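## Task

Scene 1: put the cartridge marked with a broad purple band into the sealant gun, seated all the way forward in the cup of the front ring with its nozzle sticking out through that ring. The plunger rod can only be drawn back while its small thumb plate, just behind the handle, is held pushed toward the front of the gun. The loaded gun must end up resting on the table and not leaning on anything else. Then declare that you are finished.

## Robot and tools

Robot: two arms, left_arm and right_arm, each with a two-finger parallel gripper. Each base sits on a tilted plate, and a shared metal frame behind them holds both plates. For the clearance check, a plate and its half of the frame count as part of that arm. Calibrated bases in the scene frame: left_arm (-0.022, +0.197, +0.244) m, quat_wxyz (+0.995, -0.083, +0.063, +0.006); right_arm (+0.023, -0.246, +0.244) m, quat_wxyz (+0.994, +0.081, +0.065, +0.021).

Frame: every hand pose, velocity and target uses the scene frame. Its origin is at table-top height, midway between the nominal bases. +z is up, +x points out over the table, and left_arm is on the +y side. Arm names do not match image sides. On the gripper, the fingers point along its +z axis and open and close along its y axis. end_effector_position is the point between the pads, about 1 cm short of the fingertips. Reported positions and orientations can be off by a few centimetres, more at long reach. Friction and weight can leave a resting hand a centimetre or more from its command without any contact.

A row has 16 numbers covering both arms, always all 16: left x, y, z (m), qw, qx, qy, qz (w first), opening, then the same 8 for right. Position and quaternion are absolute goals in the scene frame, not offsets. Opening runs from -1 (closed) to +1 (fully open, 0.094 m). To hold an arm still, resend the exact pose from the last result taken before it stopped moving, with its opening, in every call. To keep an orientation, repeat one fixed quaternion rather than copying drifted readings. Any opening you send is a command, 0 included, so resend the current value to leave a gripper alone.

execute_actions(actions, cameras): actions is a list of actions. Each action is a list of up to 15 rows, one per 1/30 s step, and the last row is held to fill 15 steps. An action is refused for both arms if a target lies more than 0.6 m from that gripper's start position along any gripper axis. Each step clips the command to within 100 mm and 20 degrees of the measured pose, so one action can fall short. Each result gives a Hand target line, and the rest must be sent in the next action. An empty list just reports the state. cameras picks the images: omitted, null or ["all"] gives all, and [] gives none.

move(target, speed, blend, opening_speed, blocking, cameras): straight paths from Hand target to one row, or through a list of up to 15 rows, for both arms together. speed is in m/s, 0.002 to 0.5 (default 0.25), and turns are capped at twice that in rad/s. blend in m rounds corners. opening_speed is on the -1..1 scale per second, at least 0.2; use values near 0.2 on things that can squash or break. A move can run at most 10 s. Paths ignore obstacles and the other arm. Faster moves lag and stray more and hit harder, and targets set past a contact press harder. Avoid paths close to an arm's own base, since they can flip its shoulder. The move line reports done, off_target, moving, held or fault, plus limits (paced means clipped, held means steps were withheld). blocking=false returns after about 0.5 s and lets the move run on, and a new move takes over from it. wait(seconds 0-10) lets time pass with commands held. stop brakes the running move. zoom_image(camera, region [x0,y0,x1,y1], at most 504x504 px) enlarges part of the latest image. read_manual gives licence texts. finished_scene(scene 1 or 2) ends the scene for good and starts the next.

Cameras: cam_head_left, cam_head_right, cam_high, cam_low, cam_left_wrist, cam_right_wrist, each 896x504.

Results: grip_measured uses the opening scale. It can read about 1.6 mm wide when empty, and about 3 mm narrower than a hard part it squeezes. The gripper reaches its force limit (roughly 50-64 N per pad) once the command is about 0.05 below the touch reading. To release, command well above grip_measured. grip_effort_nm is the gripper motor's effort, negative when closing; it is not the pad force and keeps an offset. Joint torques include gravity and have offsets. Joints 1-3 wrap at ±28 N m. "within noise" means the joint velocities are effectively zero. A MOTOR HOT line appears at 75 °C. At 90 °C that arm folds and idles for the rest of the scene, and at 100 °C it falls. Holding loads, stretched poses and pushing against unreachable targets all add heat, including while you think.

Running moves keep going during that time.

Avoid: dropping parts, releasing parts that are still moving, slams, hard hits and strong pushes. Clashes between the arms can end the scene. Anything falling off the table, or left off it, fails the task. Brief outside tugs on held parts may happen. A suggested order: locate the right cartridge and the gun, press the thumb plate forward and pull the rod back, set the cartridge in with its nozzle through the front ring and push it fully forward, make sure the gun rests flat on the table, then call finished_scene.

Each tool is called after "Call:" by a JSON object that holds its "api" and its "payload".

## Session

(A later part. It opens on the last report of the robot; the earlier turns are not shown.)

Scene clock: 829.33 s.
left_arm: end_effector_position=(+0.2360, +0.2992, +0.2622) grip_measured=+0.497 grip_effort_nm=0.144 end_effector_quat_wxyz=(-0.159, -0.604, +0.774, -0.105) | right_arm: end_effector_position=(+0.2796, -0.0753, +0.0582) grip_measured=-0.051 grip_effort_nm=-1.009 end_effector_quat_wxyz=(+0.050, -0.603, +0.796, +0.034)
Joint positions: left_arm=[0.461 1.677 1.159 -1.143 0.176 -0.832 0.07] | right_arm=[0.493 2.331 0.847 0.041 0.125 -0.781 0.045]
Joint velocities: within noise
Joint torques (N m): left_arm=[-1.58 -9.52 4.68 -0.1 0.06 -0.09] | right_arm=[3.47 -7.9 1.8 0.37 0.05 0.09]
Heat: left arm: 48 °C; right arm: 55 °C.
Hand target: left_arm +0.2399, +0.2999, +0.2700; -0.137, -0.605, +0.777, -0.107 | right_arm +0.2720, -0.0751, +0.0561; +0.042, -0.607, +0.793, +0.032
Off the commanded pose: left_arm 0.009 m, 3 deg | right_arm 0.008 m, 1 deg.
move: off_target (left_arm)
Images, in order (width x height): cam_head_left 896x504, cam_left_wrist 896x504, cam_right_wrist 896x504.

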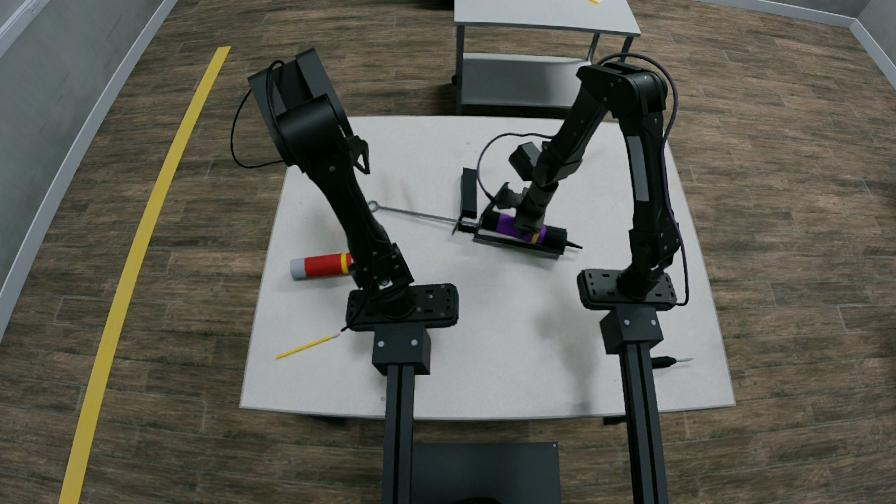

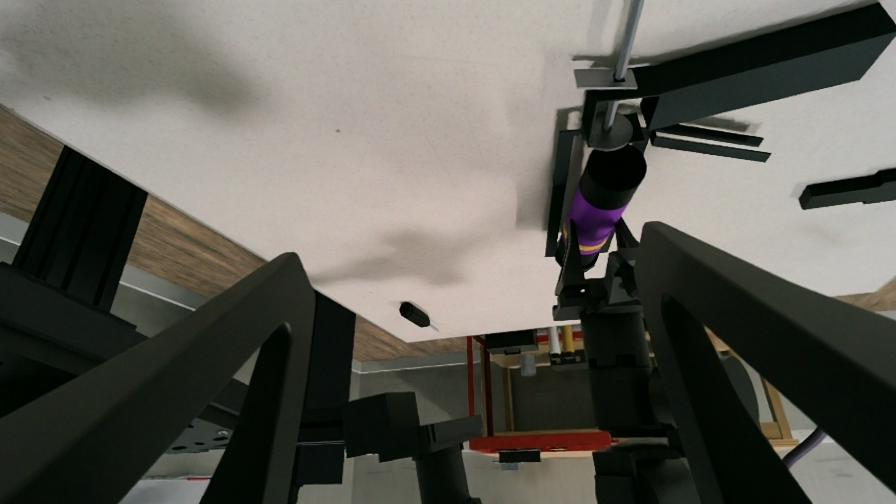

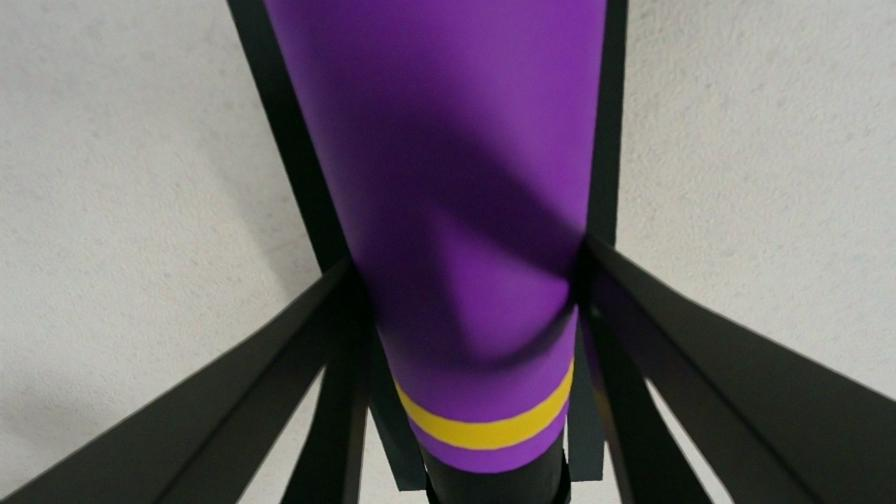

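Call:
{"api": "move", "payload": {"target": [[0.24,0.30,0.27,0.137,0.6052,-0.777,0.1067,0.5,0.273,-0.076,0.050,0.0208,-0.6073,0.7942,0.0159,-0.1]], "speed": 0.03, "cameras": ["cam_head_left","cam_left_wrist","cam_right_wrist"]}}

Call:
{"api": "zoom_image", "payload": {"camera": "cam_head_left", "region": [440, 190, 590, 270]}}

Call:
{"api": "zoom_image", "payload": {"camera": "cam_left_wrist", "region": [530, 100, 680, 300]}}

Scene clock: 835.33 s.
left_arm: end_effector_position=(+0.2360, +0.2992, +0.2622) grip_measured=+0.497 grip_effort_nm=0.139 end_effector_quat_wxyz=(-0.159, -0.604, +0.774, -0.105) | right_arm: end_effector_position=(+0.2775, -0.0768, +0.0504) grip_measured=-0.051 grip_effort_nm=-1.004 end_effector_quat_wxyz=(+0.033, -0.601, +0.798, +0.021)
Joint positions: left_arm=[0.461 1.677 1.159 -1.143 0.176 -0.832 0.07] | right_arm=[0.504 2.369 0.879 0.013 0.156 -0.758 0.045]
Joint velocities: within noise
Joint torques (N m): left_arm=[-1.57 -9.57 4.67 -0.11 0.09 -0.11] | right_arm=[3.56 -8.17 3.34 0.12 0.17 0.04]
Heat: left arm: 48 °C; right arm: 54 °C.
Hand target: left_arm +0.2399, +0.2999, +0.2700; -0.137, -0.605, +0.777, -0.107 | right_arm +0.2731, -0.0761, +0.0501; +0.021, -0.607, +0.794, +0.016
Off the commanded pose: left_arm 0.009 m, 3 deg | right_arm 0.005 m, 2 deg.
move: off_target (left_arm)
Images, in order (width x height): cam_head_left 896x504, cam_left_wrist 896x504, cam_right_wrist 896x504.

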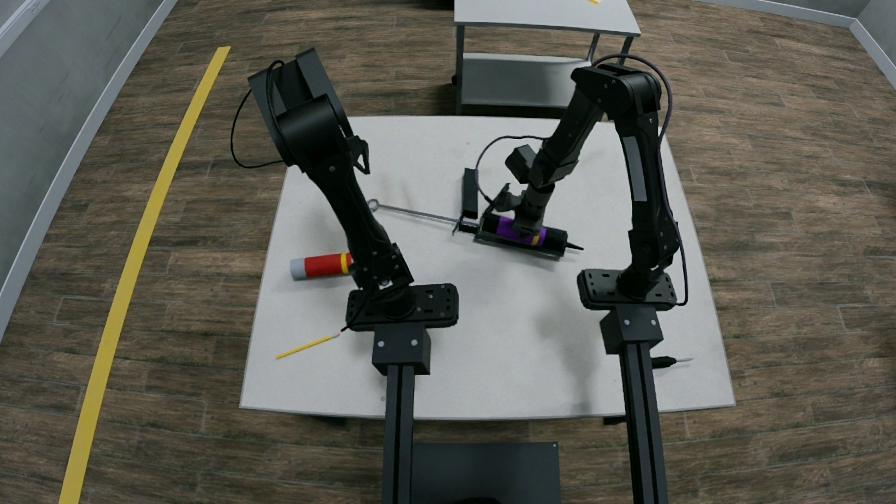

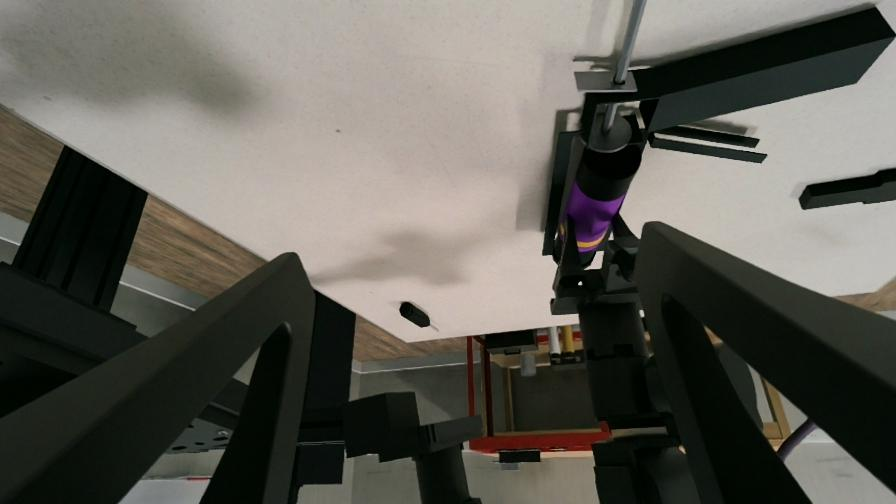

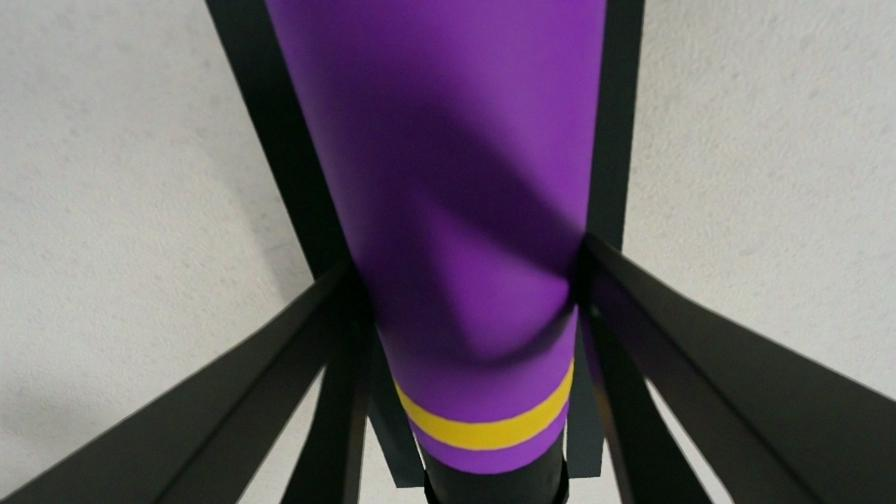

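Scaled by 3.360 from the camera's 896x504 image, which has a finer 1280x720 frame.

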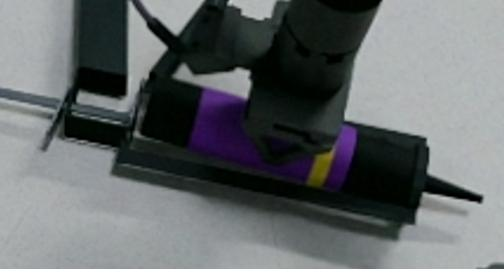

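Scaled by 2.520 from the camera's 896x504 image, which has a finer 1280x720 frame.

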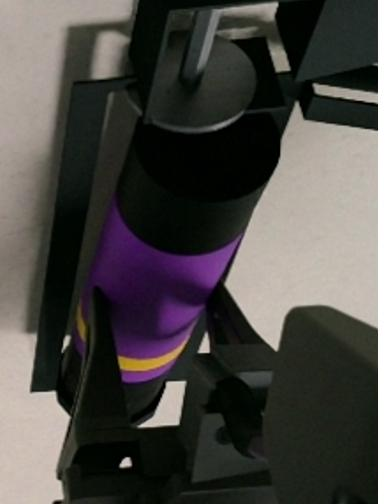

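Very nice. Level further.

Call:
{"api": "move", "payload": {"target": [[0.24,0.30,0.27,0.137,0.6052,-0.777,0.1067,0.5,0.272,-0.077,0.043,0,-0.6074,0.7944,0,-0.1]], "speed": 0.03, "cameras": ["cam_head_left","cam_left_wrist","cam_right_wrist"]}}

Call:
{"api": "zoom_image", "payload": {"camera": "cam_head_left", "region": [440, 190, 590, 270]}}

Call:
{"api": "zoom_image", "payload": {"camera": "cam_left_wrist", "region": [530, 100, 680, 300]}}

Scene clock: 840.33 s.
left_arm: end_effector_position=(+0.2360, +0.2992, +0.2622) grip_measured=+0.497 grip_effort_nm=0.144 end_effector_quat_wxyz=(-0.159, -0.604, +0.774, -0.105) | right_arm: end_effector_position=(+0.2765, -0.0770, +0.0433) grip_measured=-0.051 grip_effort_nm=-1.004 end_effector_quat_wxyz=(+0.013, -0.603, +0.797, +0.007)
Joint positions: left_arm=[0.461 1.677 1.159 -1.142 0.176 -0.832 0.07] | right_arm=[0.52 2.41 0.925 -0.033 0.19 -0.741 0.045]
Joint velocities: within noise
Joint torques (N m): left_arm=[-1.68 -9.63 4.63 -0.1 0.08 -0.13] | right_arm=[3.6 -8.34 3.29 0 0.18 0.1]
Heat: left arm: 48 °C; right arm: 53 °C.
Hand target: left_arm +0.2400, +0.3000, +0.2699; -0.137, -0.605, +0.777, -0.107 | right_arm +0.2720, -0.0770, +0.0430; +0.000, -0.608, +0.794, +0.000
Off the commanded pose: left_arm 0.009 m, 3 deg | right_arm 0.004 m, 2 deg.
move: off_target (left_arm)
Images, in order (width x height): cam_head_left 896x504, cam_left_wrist 896x504, cam_right_wrist 896x504.

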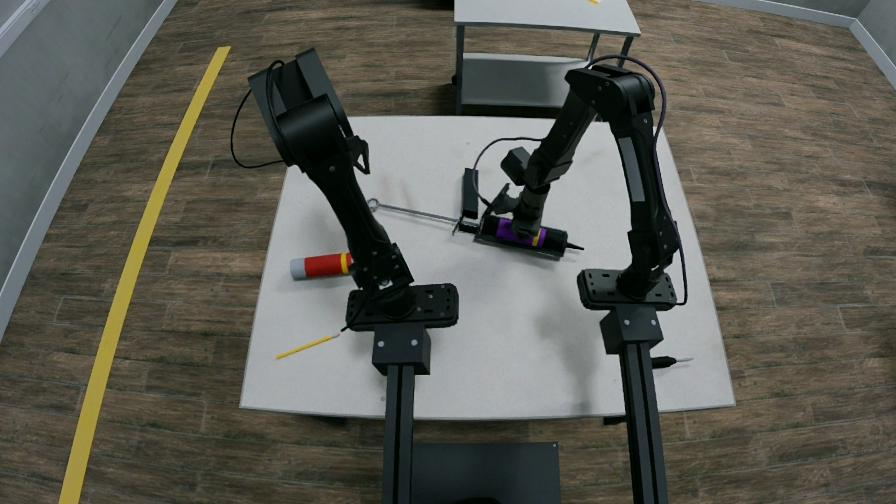

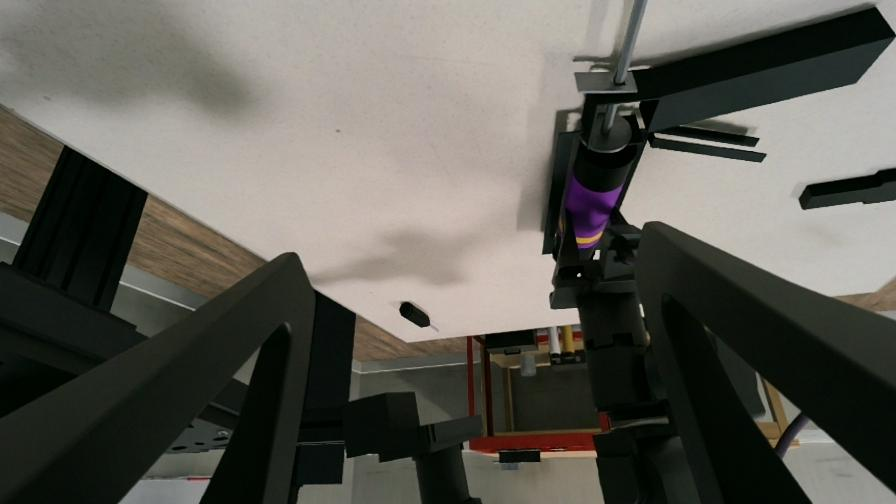

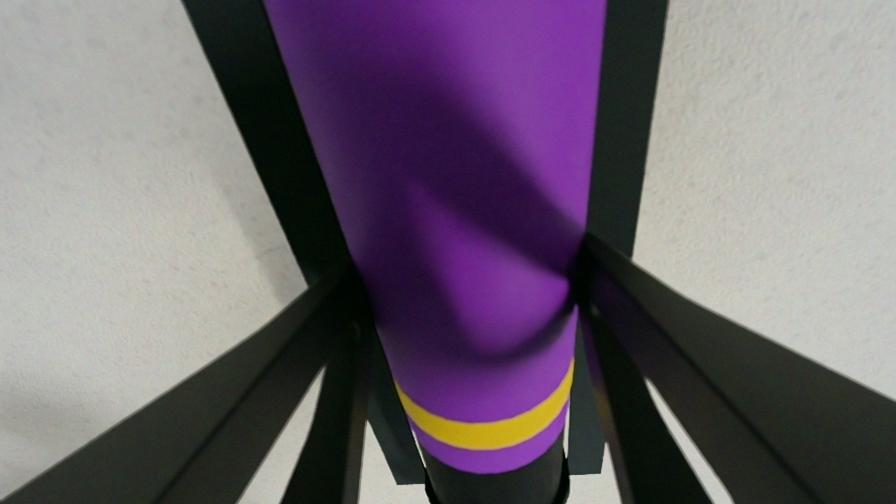

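Scaled by 3.360 from the camera's 896x504 image, which has a finer 1280x720 frame.

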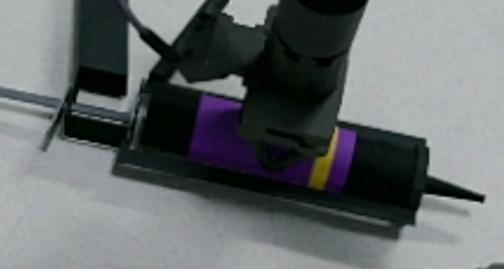

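Scaled by 2.520 from the camera's 896x504 image, which has a finer 1280x720 frame.

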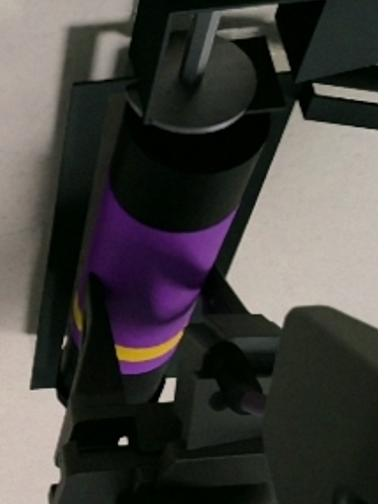

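Call:
{"api": "execute_actions", "payload": {"actions": []}}

Call:
{"api": "zoom_image", "payload": {"camera": "cam_left_wrist", "region": [530, 100, 680, 300]}}

Call:
{"api": "zoom_image", "payload": {"camera": "cam_head_left", "region": [440, 190, 590, 270]}}

Scene clock: 851.87 s.
left_arm: end_effector_position=(+0.2360, +0.2992, +0.2622) grip_measured=+0.497 grip_effort_nm=0.144 end_effector_quat_wxyz=(-0.159, -0.604, +0.774, -0.105) | right_arm: end_effector_position=(+0.2766, -0.0770, +0.0433) grip_measured=-0.051 grip_effort_nm=-1.009 end_effector_quat_wxyz=(+0.013, -0.603, +0.798, +0.007)
Joint positions: left_arm=[0.461 1.677 1.159 -1.142 0.176 -0.832 0.07] | right_arm=[0.52 2.41 0.926 -0.033 0.191 -0.74 0.045]
Joint velocities: within noise
Joint torques (N m): left_arm=[-1.57 -9.59 4.63 -0.09 0.07 -0.1] | right_arm=[3.59 -8.36 3.3 -0.01 0.16 0.11]
Heat: left arm: 48 °C; right arm: 53 °C.
Hand target: left_arm +0.2400, +0.3000, +0.2699; -0.137, -0.605, +0.777, -0.107 | right_arm +0.2721, -0.0771, +0.0430; +0.001, -0.608, +0.794, +0.000
Tool commands: left_gripper/opening=+0.5 right_gripper/opening=-0.1
Off the commanded pose: left_arm 0.009 m, 3 deg | right_arm 0.005 m, 2 deg.

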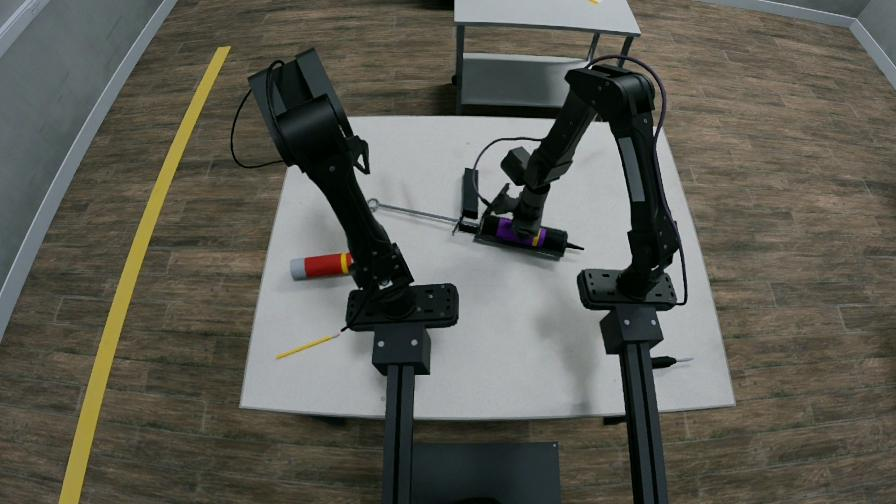

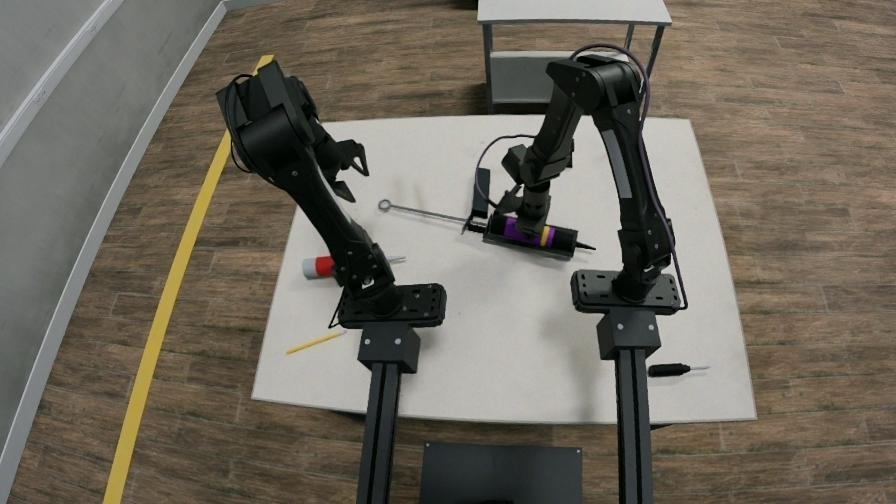

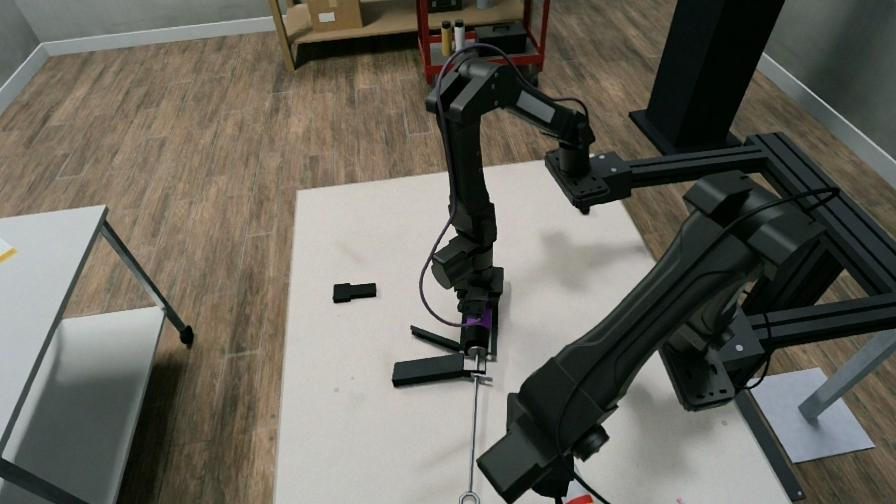

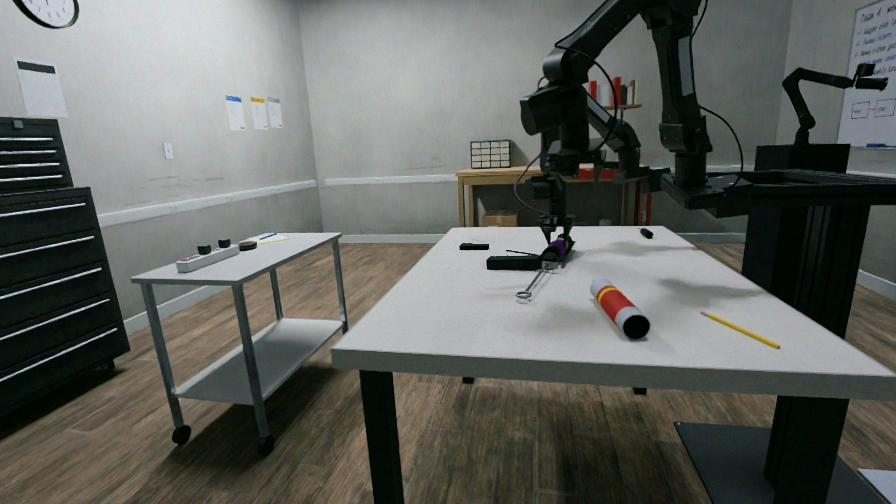

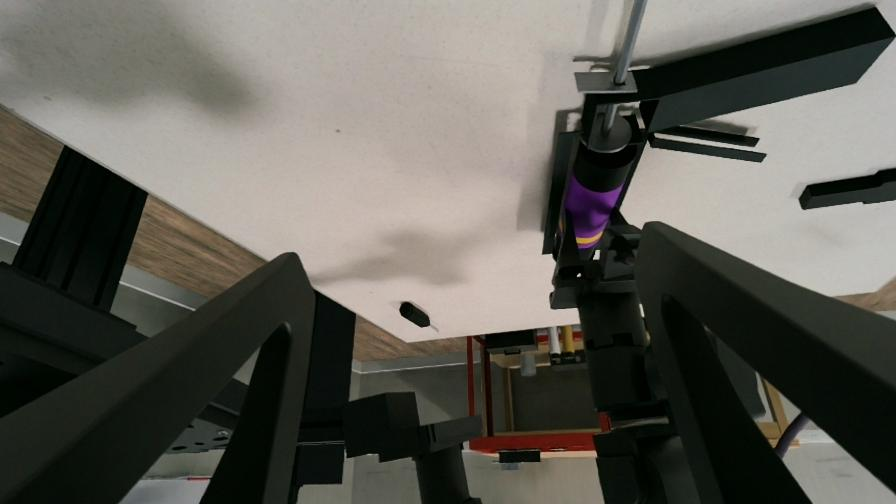

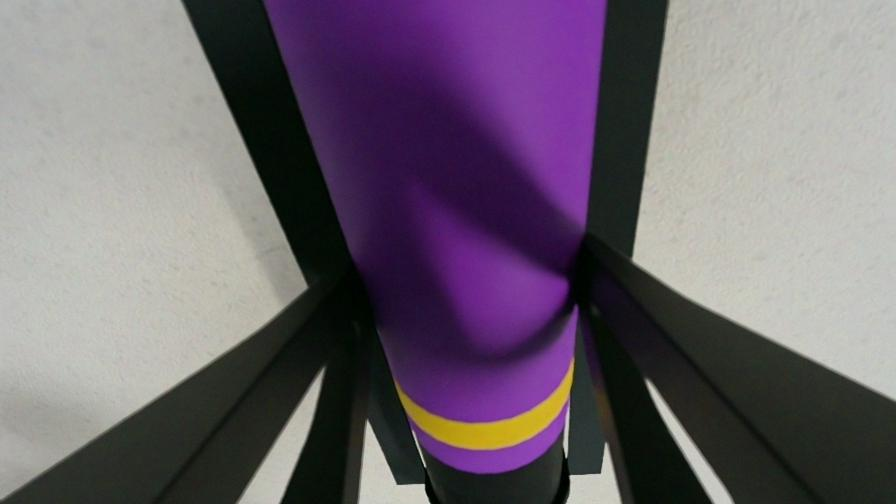

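Scaled by 2.520 from the camera's 896x504 image, which has a finer 1280x720 frame.

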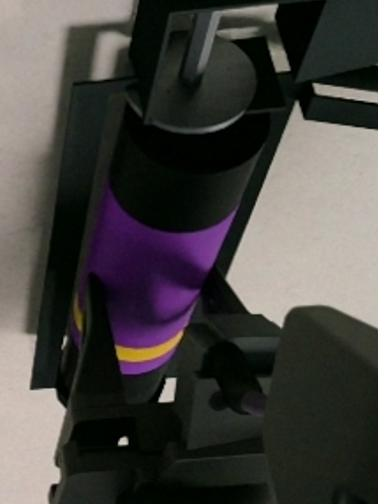

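Scaled by 3.360 from the camera's 896x504 image, which has a finer 1280x720 frame.

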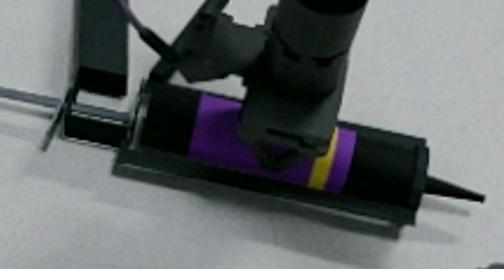

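Call:
{"api": "move", "payload": {"target": [0.24,0.30,0.27,0.137,0.6052,-0.777,0.1067,0.5,0.2685,-0.089,0.041,0,-0.6074,0.7944,0,-0.1], "speed": 0.02, "cameras": ["cam_left_wrist"]}}

Call:
{"api": "zoom_image", "payload": {"camera": "cam_left_wrist", "region": [530, 60, 680, 260]}}

Scene clock: 856.53 s.
left_arm: end_effector_position=(+0.2360, +0.2992, +0.2622) grip_measured=+0.497 grip_effort_nm=0.139 end_effector_quat_wxyz=(-0.159, -0.604, +0.774, -0.105) | right_arm: end_effector_position=(+0.2708, -0.0816, +0.0415) grip_measured=-0.051 grip_effort_nm=-1.004 end_effector_quat_wxyz=(+0.009, -0.607, +0.794, +0.007)
Joint positions: left_arm=[0.461 1.677 1.159 -1.142 0.176 -0.832 0.07] | right_arm=[0.516 2.41 0.903 -0.017 0.191 -0.753 0.045]
Joint velocities: within noise
Joint torques (N m): left_arm=[-1.48 -9.66 4.7 -0.08 0.08 -0.09] | right_arm=[1.42 -9.07 1.46 0.19 0.12 -0.05]
Heat: left arm: 48 °C; right arm: 53 °C.
Hand target: left_arm +0.2400, +0.3000, +0.2699; -0.137, -0.605, +0.777, -0.107 | right_arm +0.2684, -0.0890, +0.0410; +0.000, -0.607, +0.794, +0.000
Off the commanded pose: left_arm 0.009 m, 3 deg | right_arm 0.008 m, 1 deg.
move: off_target (left_arm)
Images, in order (width x height): cam_left_wrist 896x504.

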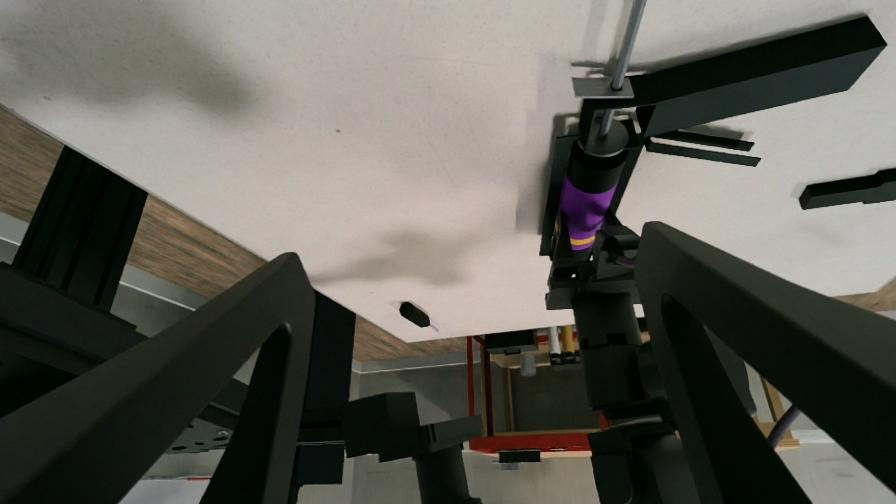

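Scaled by 2.520 from the camera's 896x504 image, which has a finer 1280x720 frame.

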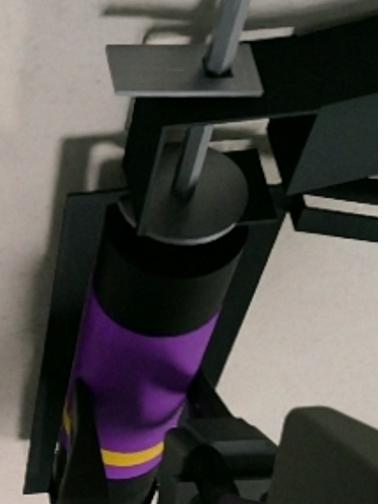

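Call:
{"api": "move", "payload": {"target": [0.24,0.30,0.27,0.137,0.6052,-0.777,0.1067,0.5,0.2700,-0.083,0.042,0,-0.6074,0.7944,0,0.3], "opening_speed": 0.4, "speed": 0.02, "cameras": ["cam_left_wrist","cam_right_wrist"]}}

Call:
{"api": "zoom_image", "payload": {"camera": "cam_left_wrist", "region": [530, 60, 680, 260]}}

Scene clock: 860.30 s.
left_arm: end_effector_position=(+0.2360, +0.2992, +0.2622) grip_measured=+0.497 grip_effort_nm=0.149 end_effector_quat_wxyz=(-0.159, -0.604, +0.774, -0.105) | right_arm: end_effector_position=(+0.2692, -0.0841, +0.0414) grip_measured=+0.297 grip_effort_nm=0.173 end_effector_quat_wxyz=(+0.003, -0.606, +0.795, +0.004)
Joint positions: left_arm=[0.461 1.677 1.159 -1.142 0.176 -0.832 0.07] | right_arm=[0.516 2.41 0.903 -0.028 0.198 -0.749 0.061]
Joint velocities: within noise
Joint torques (N m): left_arm=[-1.69 -9.5 4.64 -0.1 0.08 -0.12] | right_arm=[2.67 -8.66 3.21 0.04 0.09 0.06]
Heat: left arm: 48 °C; right arm: 53 °C.
Hand target: left_arm +0.2400, +0.3000, +0.2699; -0.137, -0.605, +0.777, -0.107 | right_arm +0.2700, -0.0830, +0.0420; +0.000, -0.607, +0.794, +0.000
Off the commanded pose: left_arm 0.009 m, 3 deg | right_arm 0.001 m, 1 deg.
move: off_target (left_arm)
Images, in order (width x height): cam_left_wrist 896x504, cam_right_wrist 896x504.

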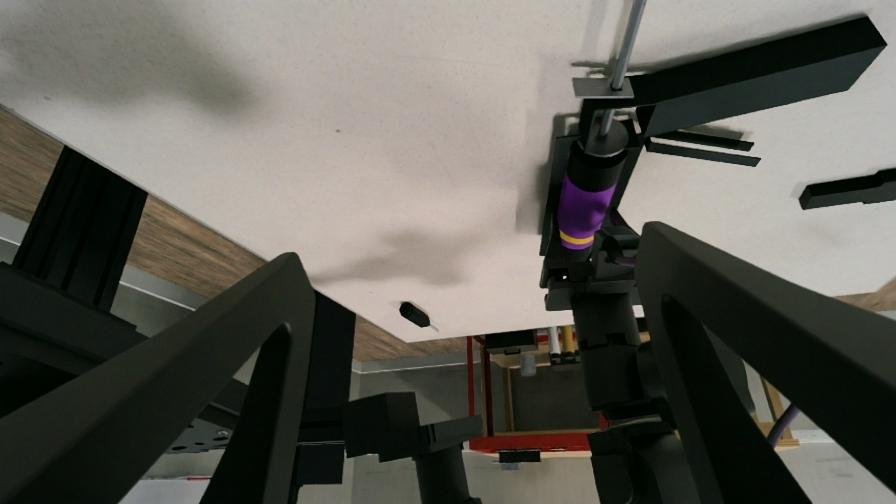

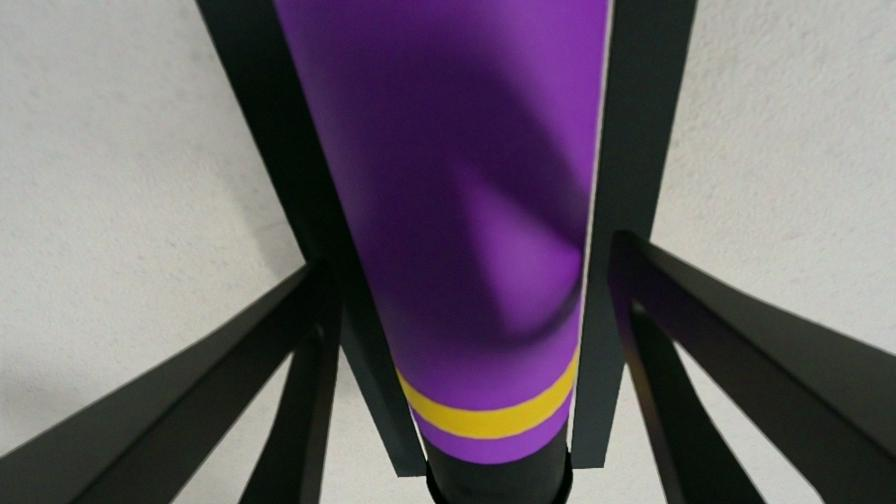

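Scaled by 2.520 from the camera's 896x504 image, which has a finer 1280x720 frame.

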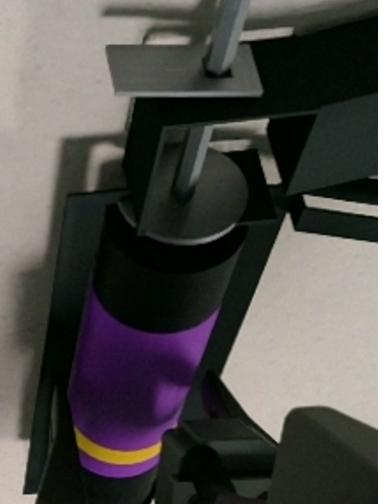

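Call:
{"api": "move", "payload": {"target": [0.24,0.30,0.27,0.137,0.6052,-0.777,0.1067,0.5,0.2700,-0.083,0.20,0,-0.6074,0.7944,0,0.3], "speed": 0.08, "cameras": ["cam_left_wrist","cam_right_wrist","cam_head_left"]}}

Call:
{"api": "zoom_image", "payload": {"camera": "cam_left_wrist", "region": [530, 60, 680, 290]}}

Call:
{"api": "zoom_image", "payload": {"camera": "cam_right_wrist", "region": [300, 0, 700, 504]}}

Scene clock: 865.90 s.
left_arm: end_effector_position=(+0.2360, +0.2992, +0.2622) grip_measured=+0.497 grip_effort_nm=0.139 end_effector_quat_wxyz=(-0.159, -0.604, +0.774, -0.105) | right_arm: end_effector_position=(+0.2645, -0.0885, +0.1892) grip_measured=+0.297 grip_effort_nm=0.168 end_effector_quat_wxyz=(-0.014, -0.605, +0.796, +0.004)
Joint positions: left_arm=[0.461 1.677 1.159 -1.142 0.176 -0.832 0.07] | right_arm=[0.618 1.902 0.926 -0.615 0.2 -0.636 0.061]
Joint velocities: within noise
Joint torques (N m): left_arm=[-1.72 -9.65 4.64 -0.11 0.08 -0.09] | right_arm=[3.19 -9.48 6.24 -0.04 0.09 0.05]
Heat: left arm: 48 °C; right arm: 53 °C.
Hand target: left_arm +0.2400, +0.3000, +0.2699; -0.137, -0.605, +0.777, -0.107 | right_arm +0.2699, -0.0830, +0.1998; +0.000, -0.607, +0.794, +0.000
Off the commanded pose: left_arm 0.009 m, 3 deg | right_arm 0.013 m, 2 deg.
move: off_target (left_arm, right_arm)
Images, in order (width x height): cam_head_left 896x504, cam_left_wrist 896x504, cam_right_wrist 896x504.

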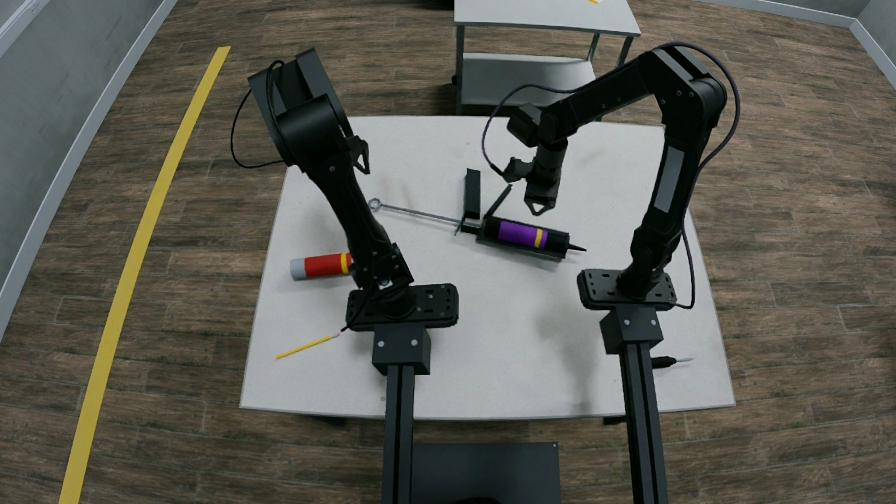

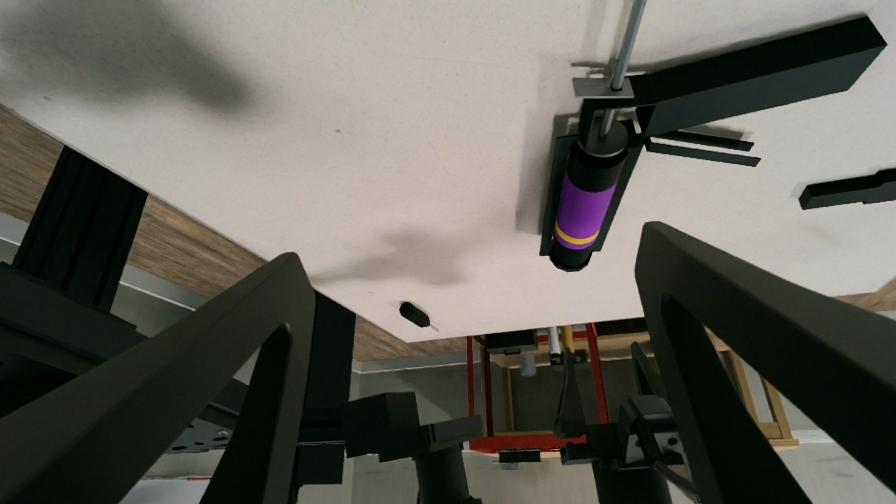

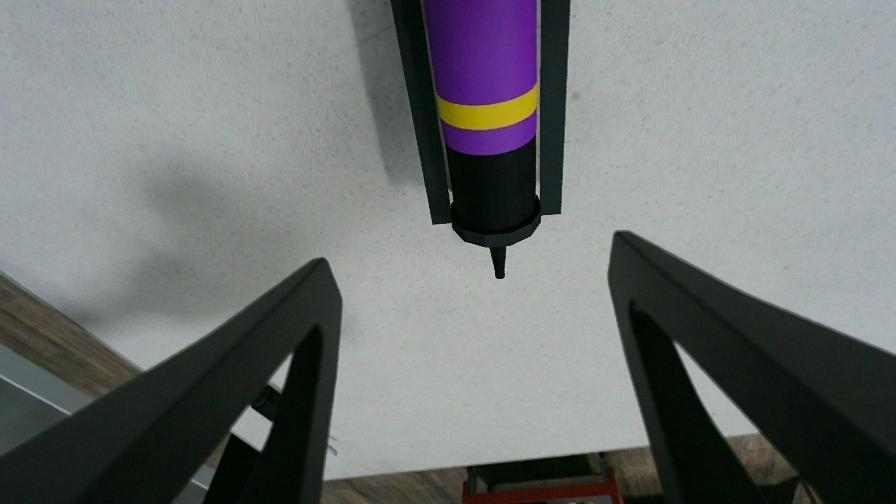

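Scaled by 2.191 from the camera's 896x504 image, which has a finer 1280x720 frame.

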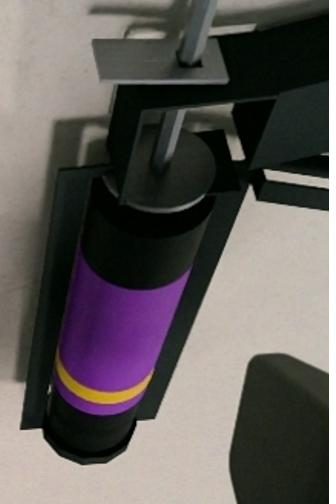

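Scaled by 1.000.

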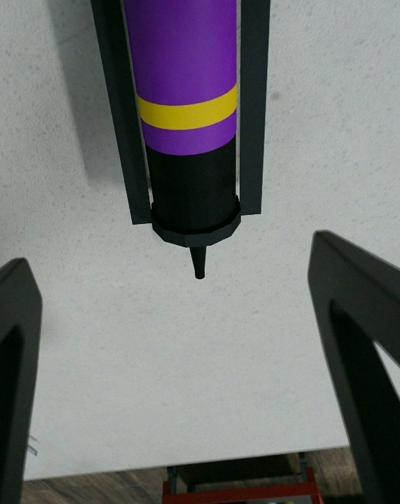

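Call:
{"api": "move", "payload": {"target": [0.368,0.392,0.105,0.2043,0.5936,-0.762,0.159,1,0.2700,-0.083,0.20,0,-0.6074,0.7944,0,0.3], "speed": 0.15, "cameras": ["cam_left_wrist","cam_right_wrist","cam_head_left"]}}

Scene clock: 875.03 s.
left_arm: end_effector_position=(+0.3711, +0.3941, +0.1118) grip_measured=+0.997 grip_effort_nm=0.139 end_effector_quat_wxyz=(-0.191, -0.597, +0.764, -0.154) | right_arm: end_effector_position=(+0.2642, -0.0887, +0.1892) grip_measured=+0.297 grip_effort_nm=0.173 end_effector_quat_wxyz=(-0.015, -0.605, +0.796, +0.004)
Joint positions: left_arm=[0.573 2.633 2.168 -1.28 0.266 -0.698 0.094] | right_arm=[0.618 1.902 0.926 -0.616 0.2 -0.636 0.061]
Joint velocities: within noise
Joint torques (N m): left_arm=[-0.66 -9.5 7.51 -0.56 0.2 0.17] | right_arm=[3.19 -9.52 6.39 0.03 0.1 0.07]
Heat: left arm: 48 °C; right arm: 53 °C.
Hand target: left_arm +0.3679, +0.3920, +0.1051; -0.203, -0.594, +0.762, -0.159 | right_arm +0.2699, -0.0830, +0.1999; +0.000, -0.607, +0.794, +0.000
Off the commanded pose: left_arm 0.008 m, 2 deg | right_arm 0.013 m, 2 deg.
move: off_target (right_arm)
Images, in order (width x height): cam_head_left 896x504, cam_left_wrist 896x504, cam_right_wrist 896x504.

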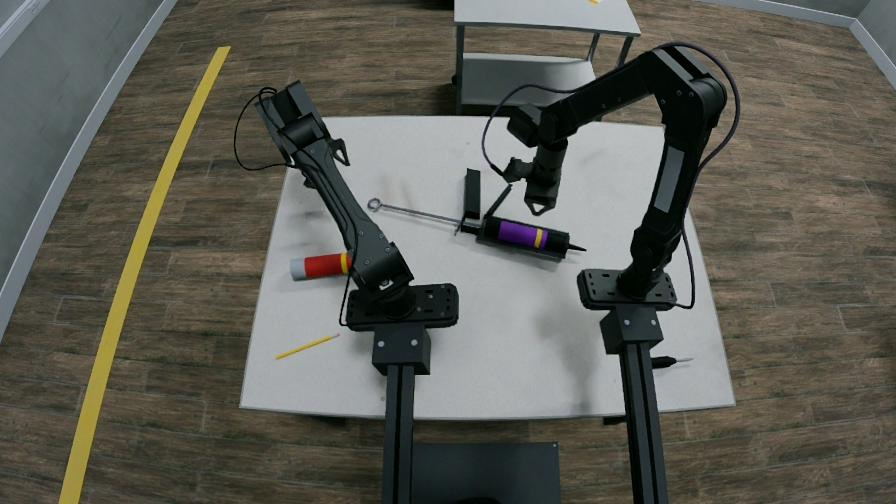

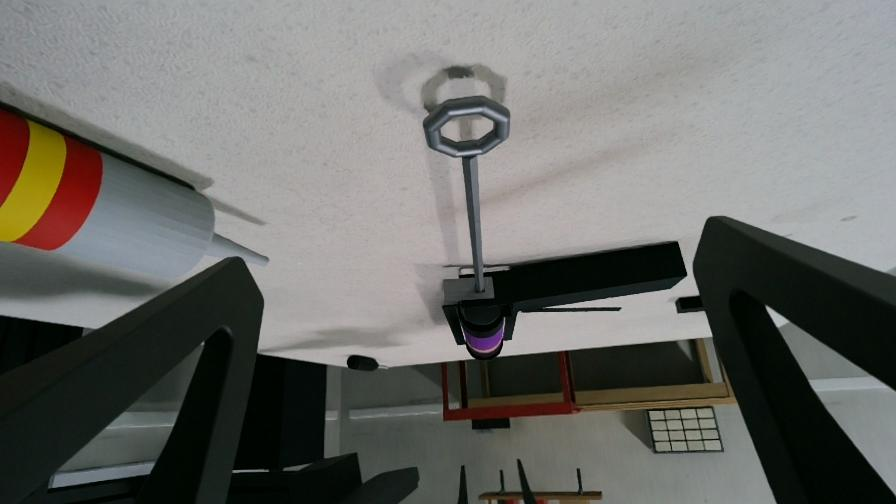

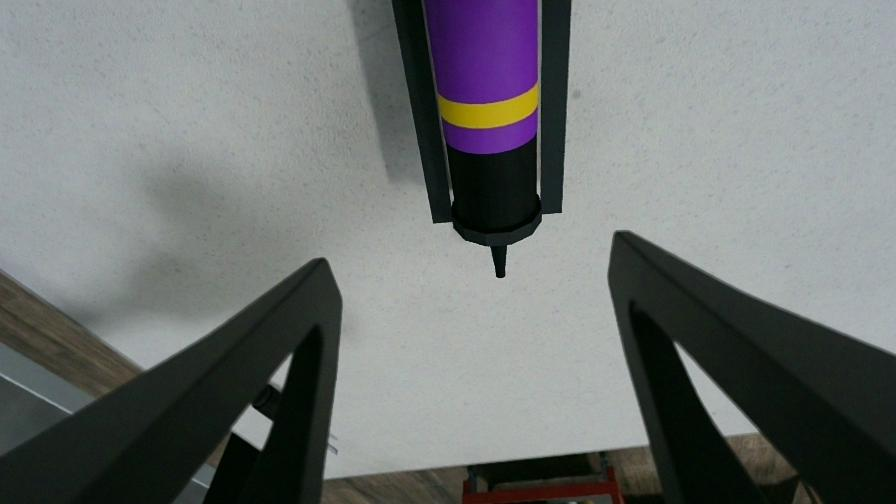

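Call:
{"api": "move", "payload": {"target": [0.359,0.338,0.020,0.2043,0.5936,-0.762,0.159,1,0.2700,-0.083,0.20,0,-0.6074,0.7944,0,0.3], "speed": 0.08, "cameras": ["cam_left_wrist","cam_right_wrist","cam_head_left"]}}

Scene clock: 886.27 s.
left_arm: end_effector_position=(+0.3610, +0.3480, +0.0304) grip_measured=+0.997 grip_effort_nm=0.139 end_effector_quat_wxyz=(-0.195, -0.594, +0.765, -0.156) | right_arm: end_effector_position=(+0.2642, -0.0888, +0.1892) grip_measured=+0.297 grip_effort_nm=0.168 end_effector_quat_wxyz=(-0.015, -0.605, +0.796, +0.004)
Joint positions: left_arm=[0.517 2.722 1.97 -0.984 0.279 -0.748 0.094] | right_arm=[0.618 1.902 0.926 -0.617 0.2 -0.636 0.061]
Joint velocities: within noise
Joint torques (N m): left_arm=[-2.07 -9.32 4.01 -0.24 0.22 -0.12] | right_arm=[3.23 -9.58 6.37 -0.01 0.09 0.06]
Heat: left arm: 50 °C; right arm: 53 °C.
Hand target: left_arm +0.3586, +0.3381, +0.0204; -0.204, -0.594, +0.762, -0.159 | right_arm +0.2699, -0.0830, +0.1999; +0.000, -0.607, +0.794, +0.000
Off the commanded pose: left_arm 0.015 m, 1 deg | right_arm 0.014 m, 2 deg.
move: off_target (left_arm, right_arm)
Images, in order (width x height): cam_head_left 896x504, cam_left_wrist 896x504, cam_right_wrist 896x504.

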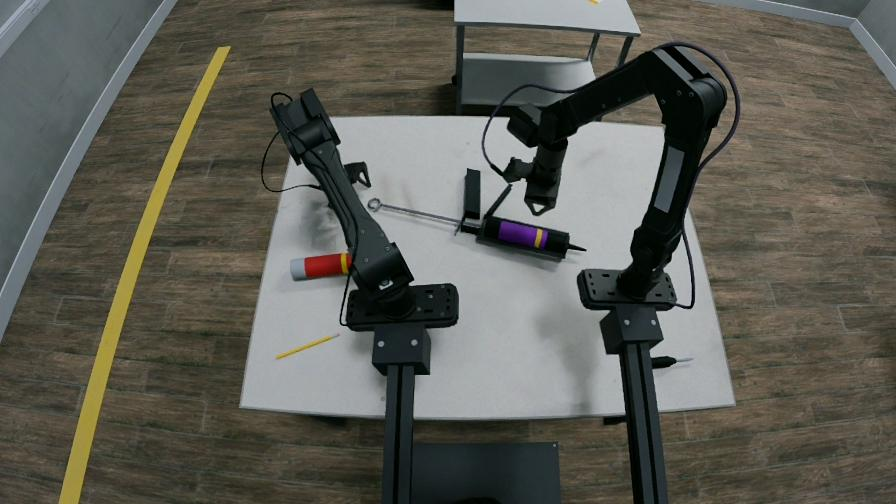

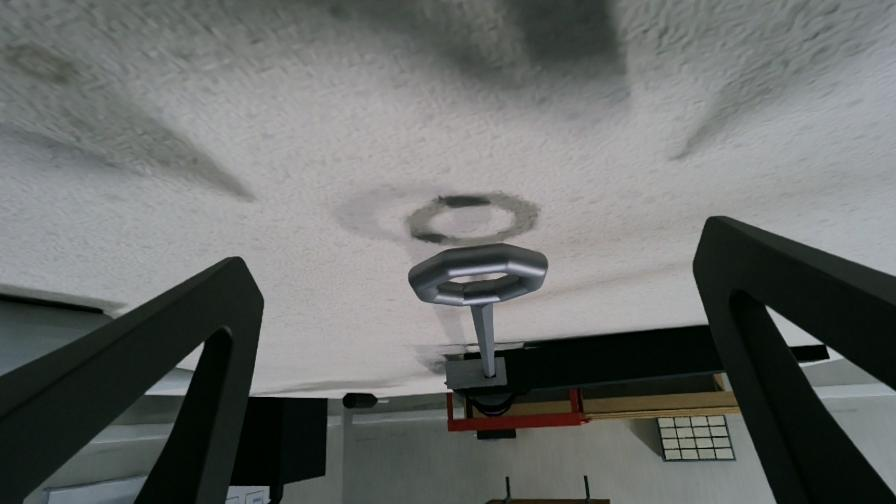

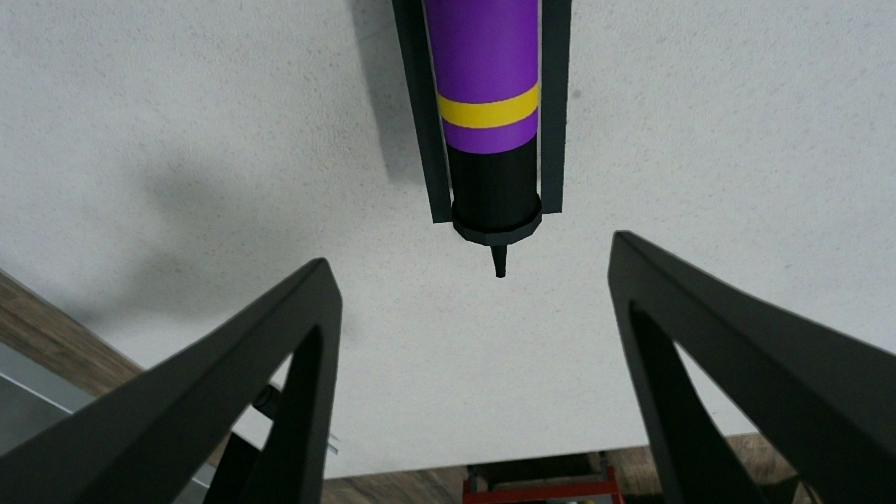

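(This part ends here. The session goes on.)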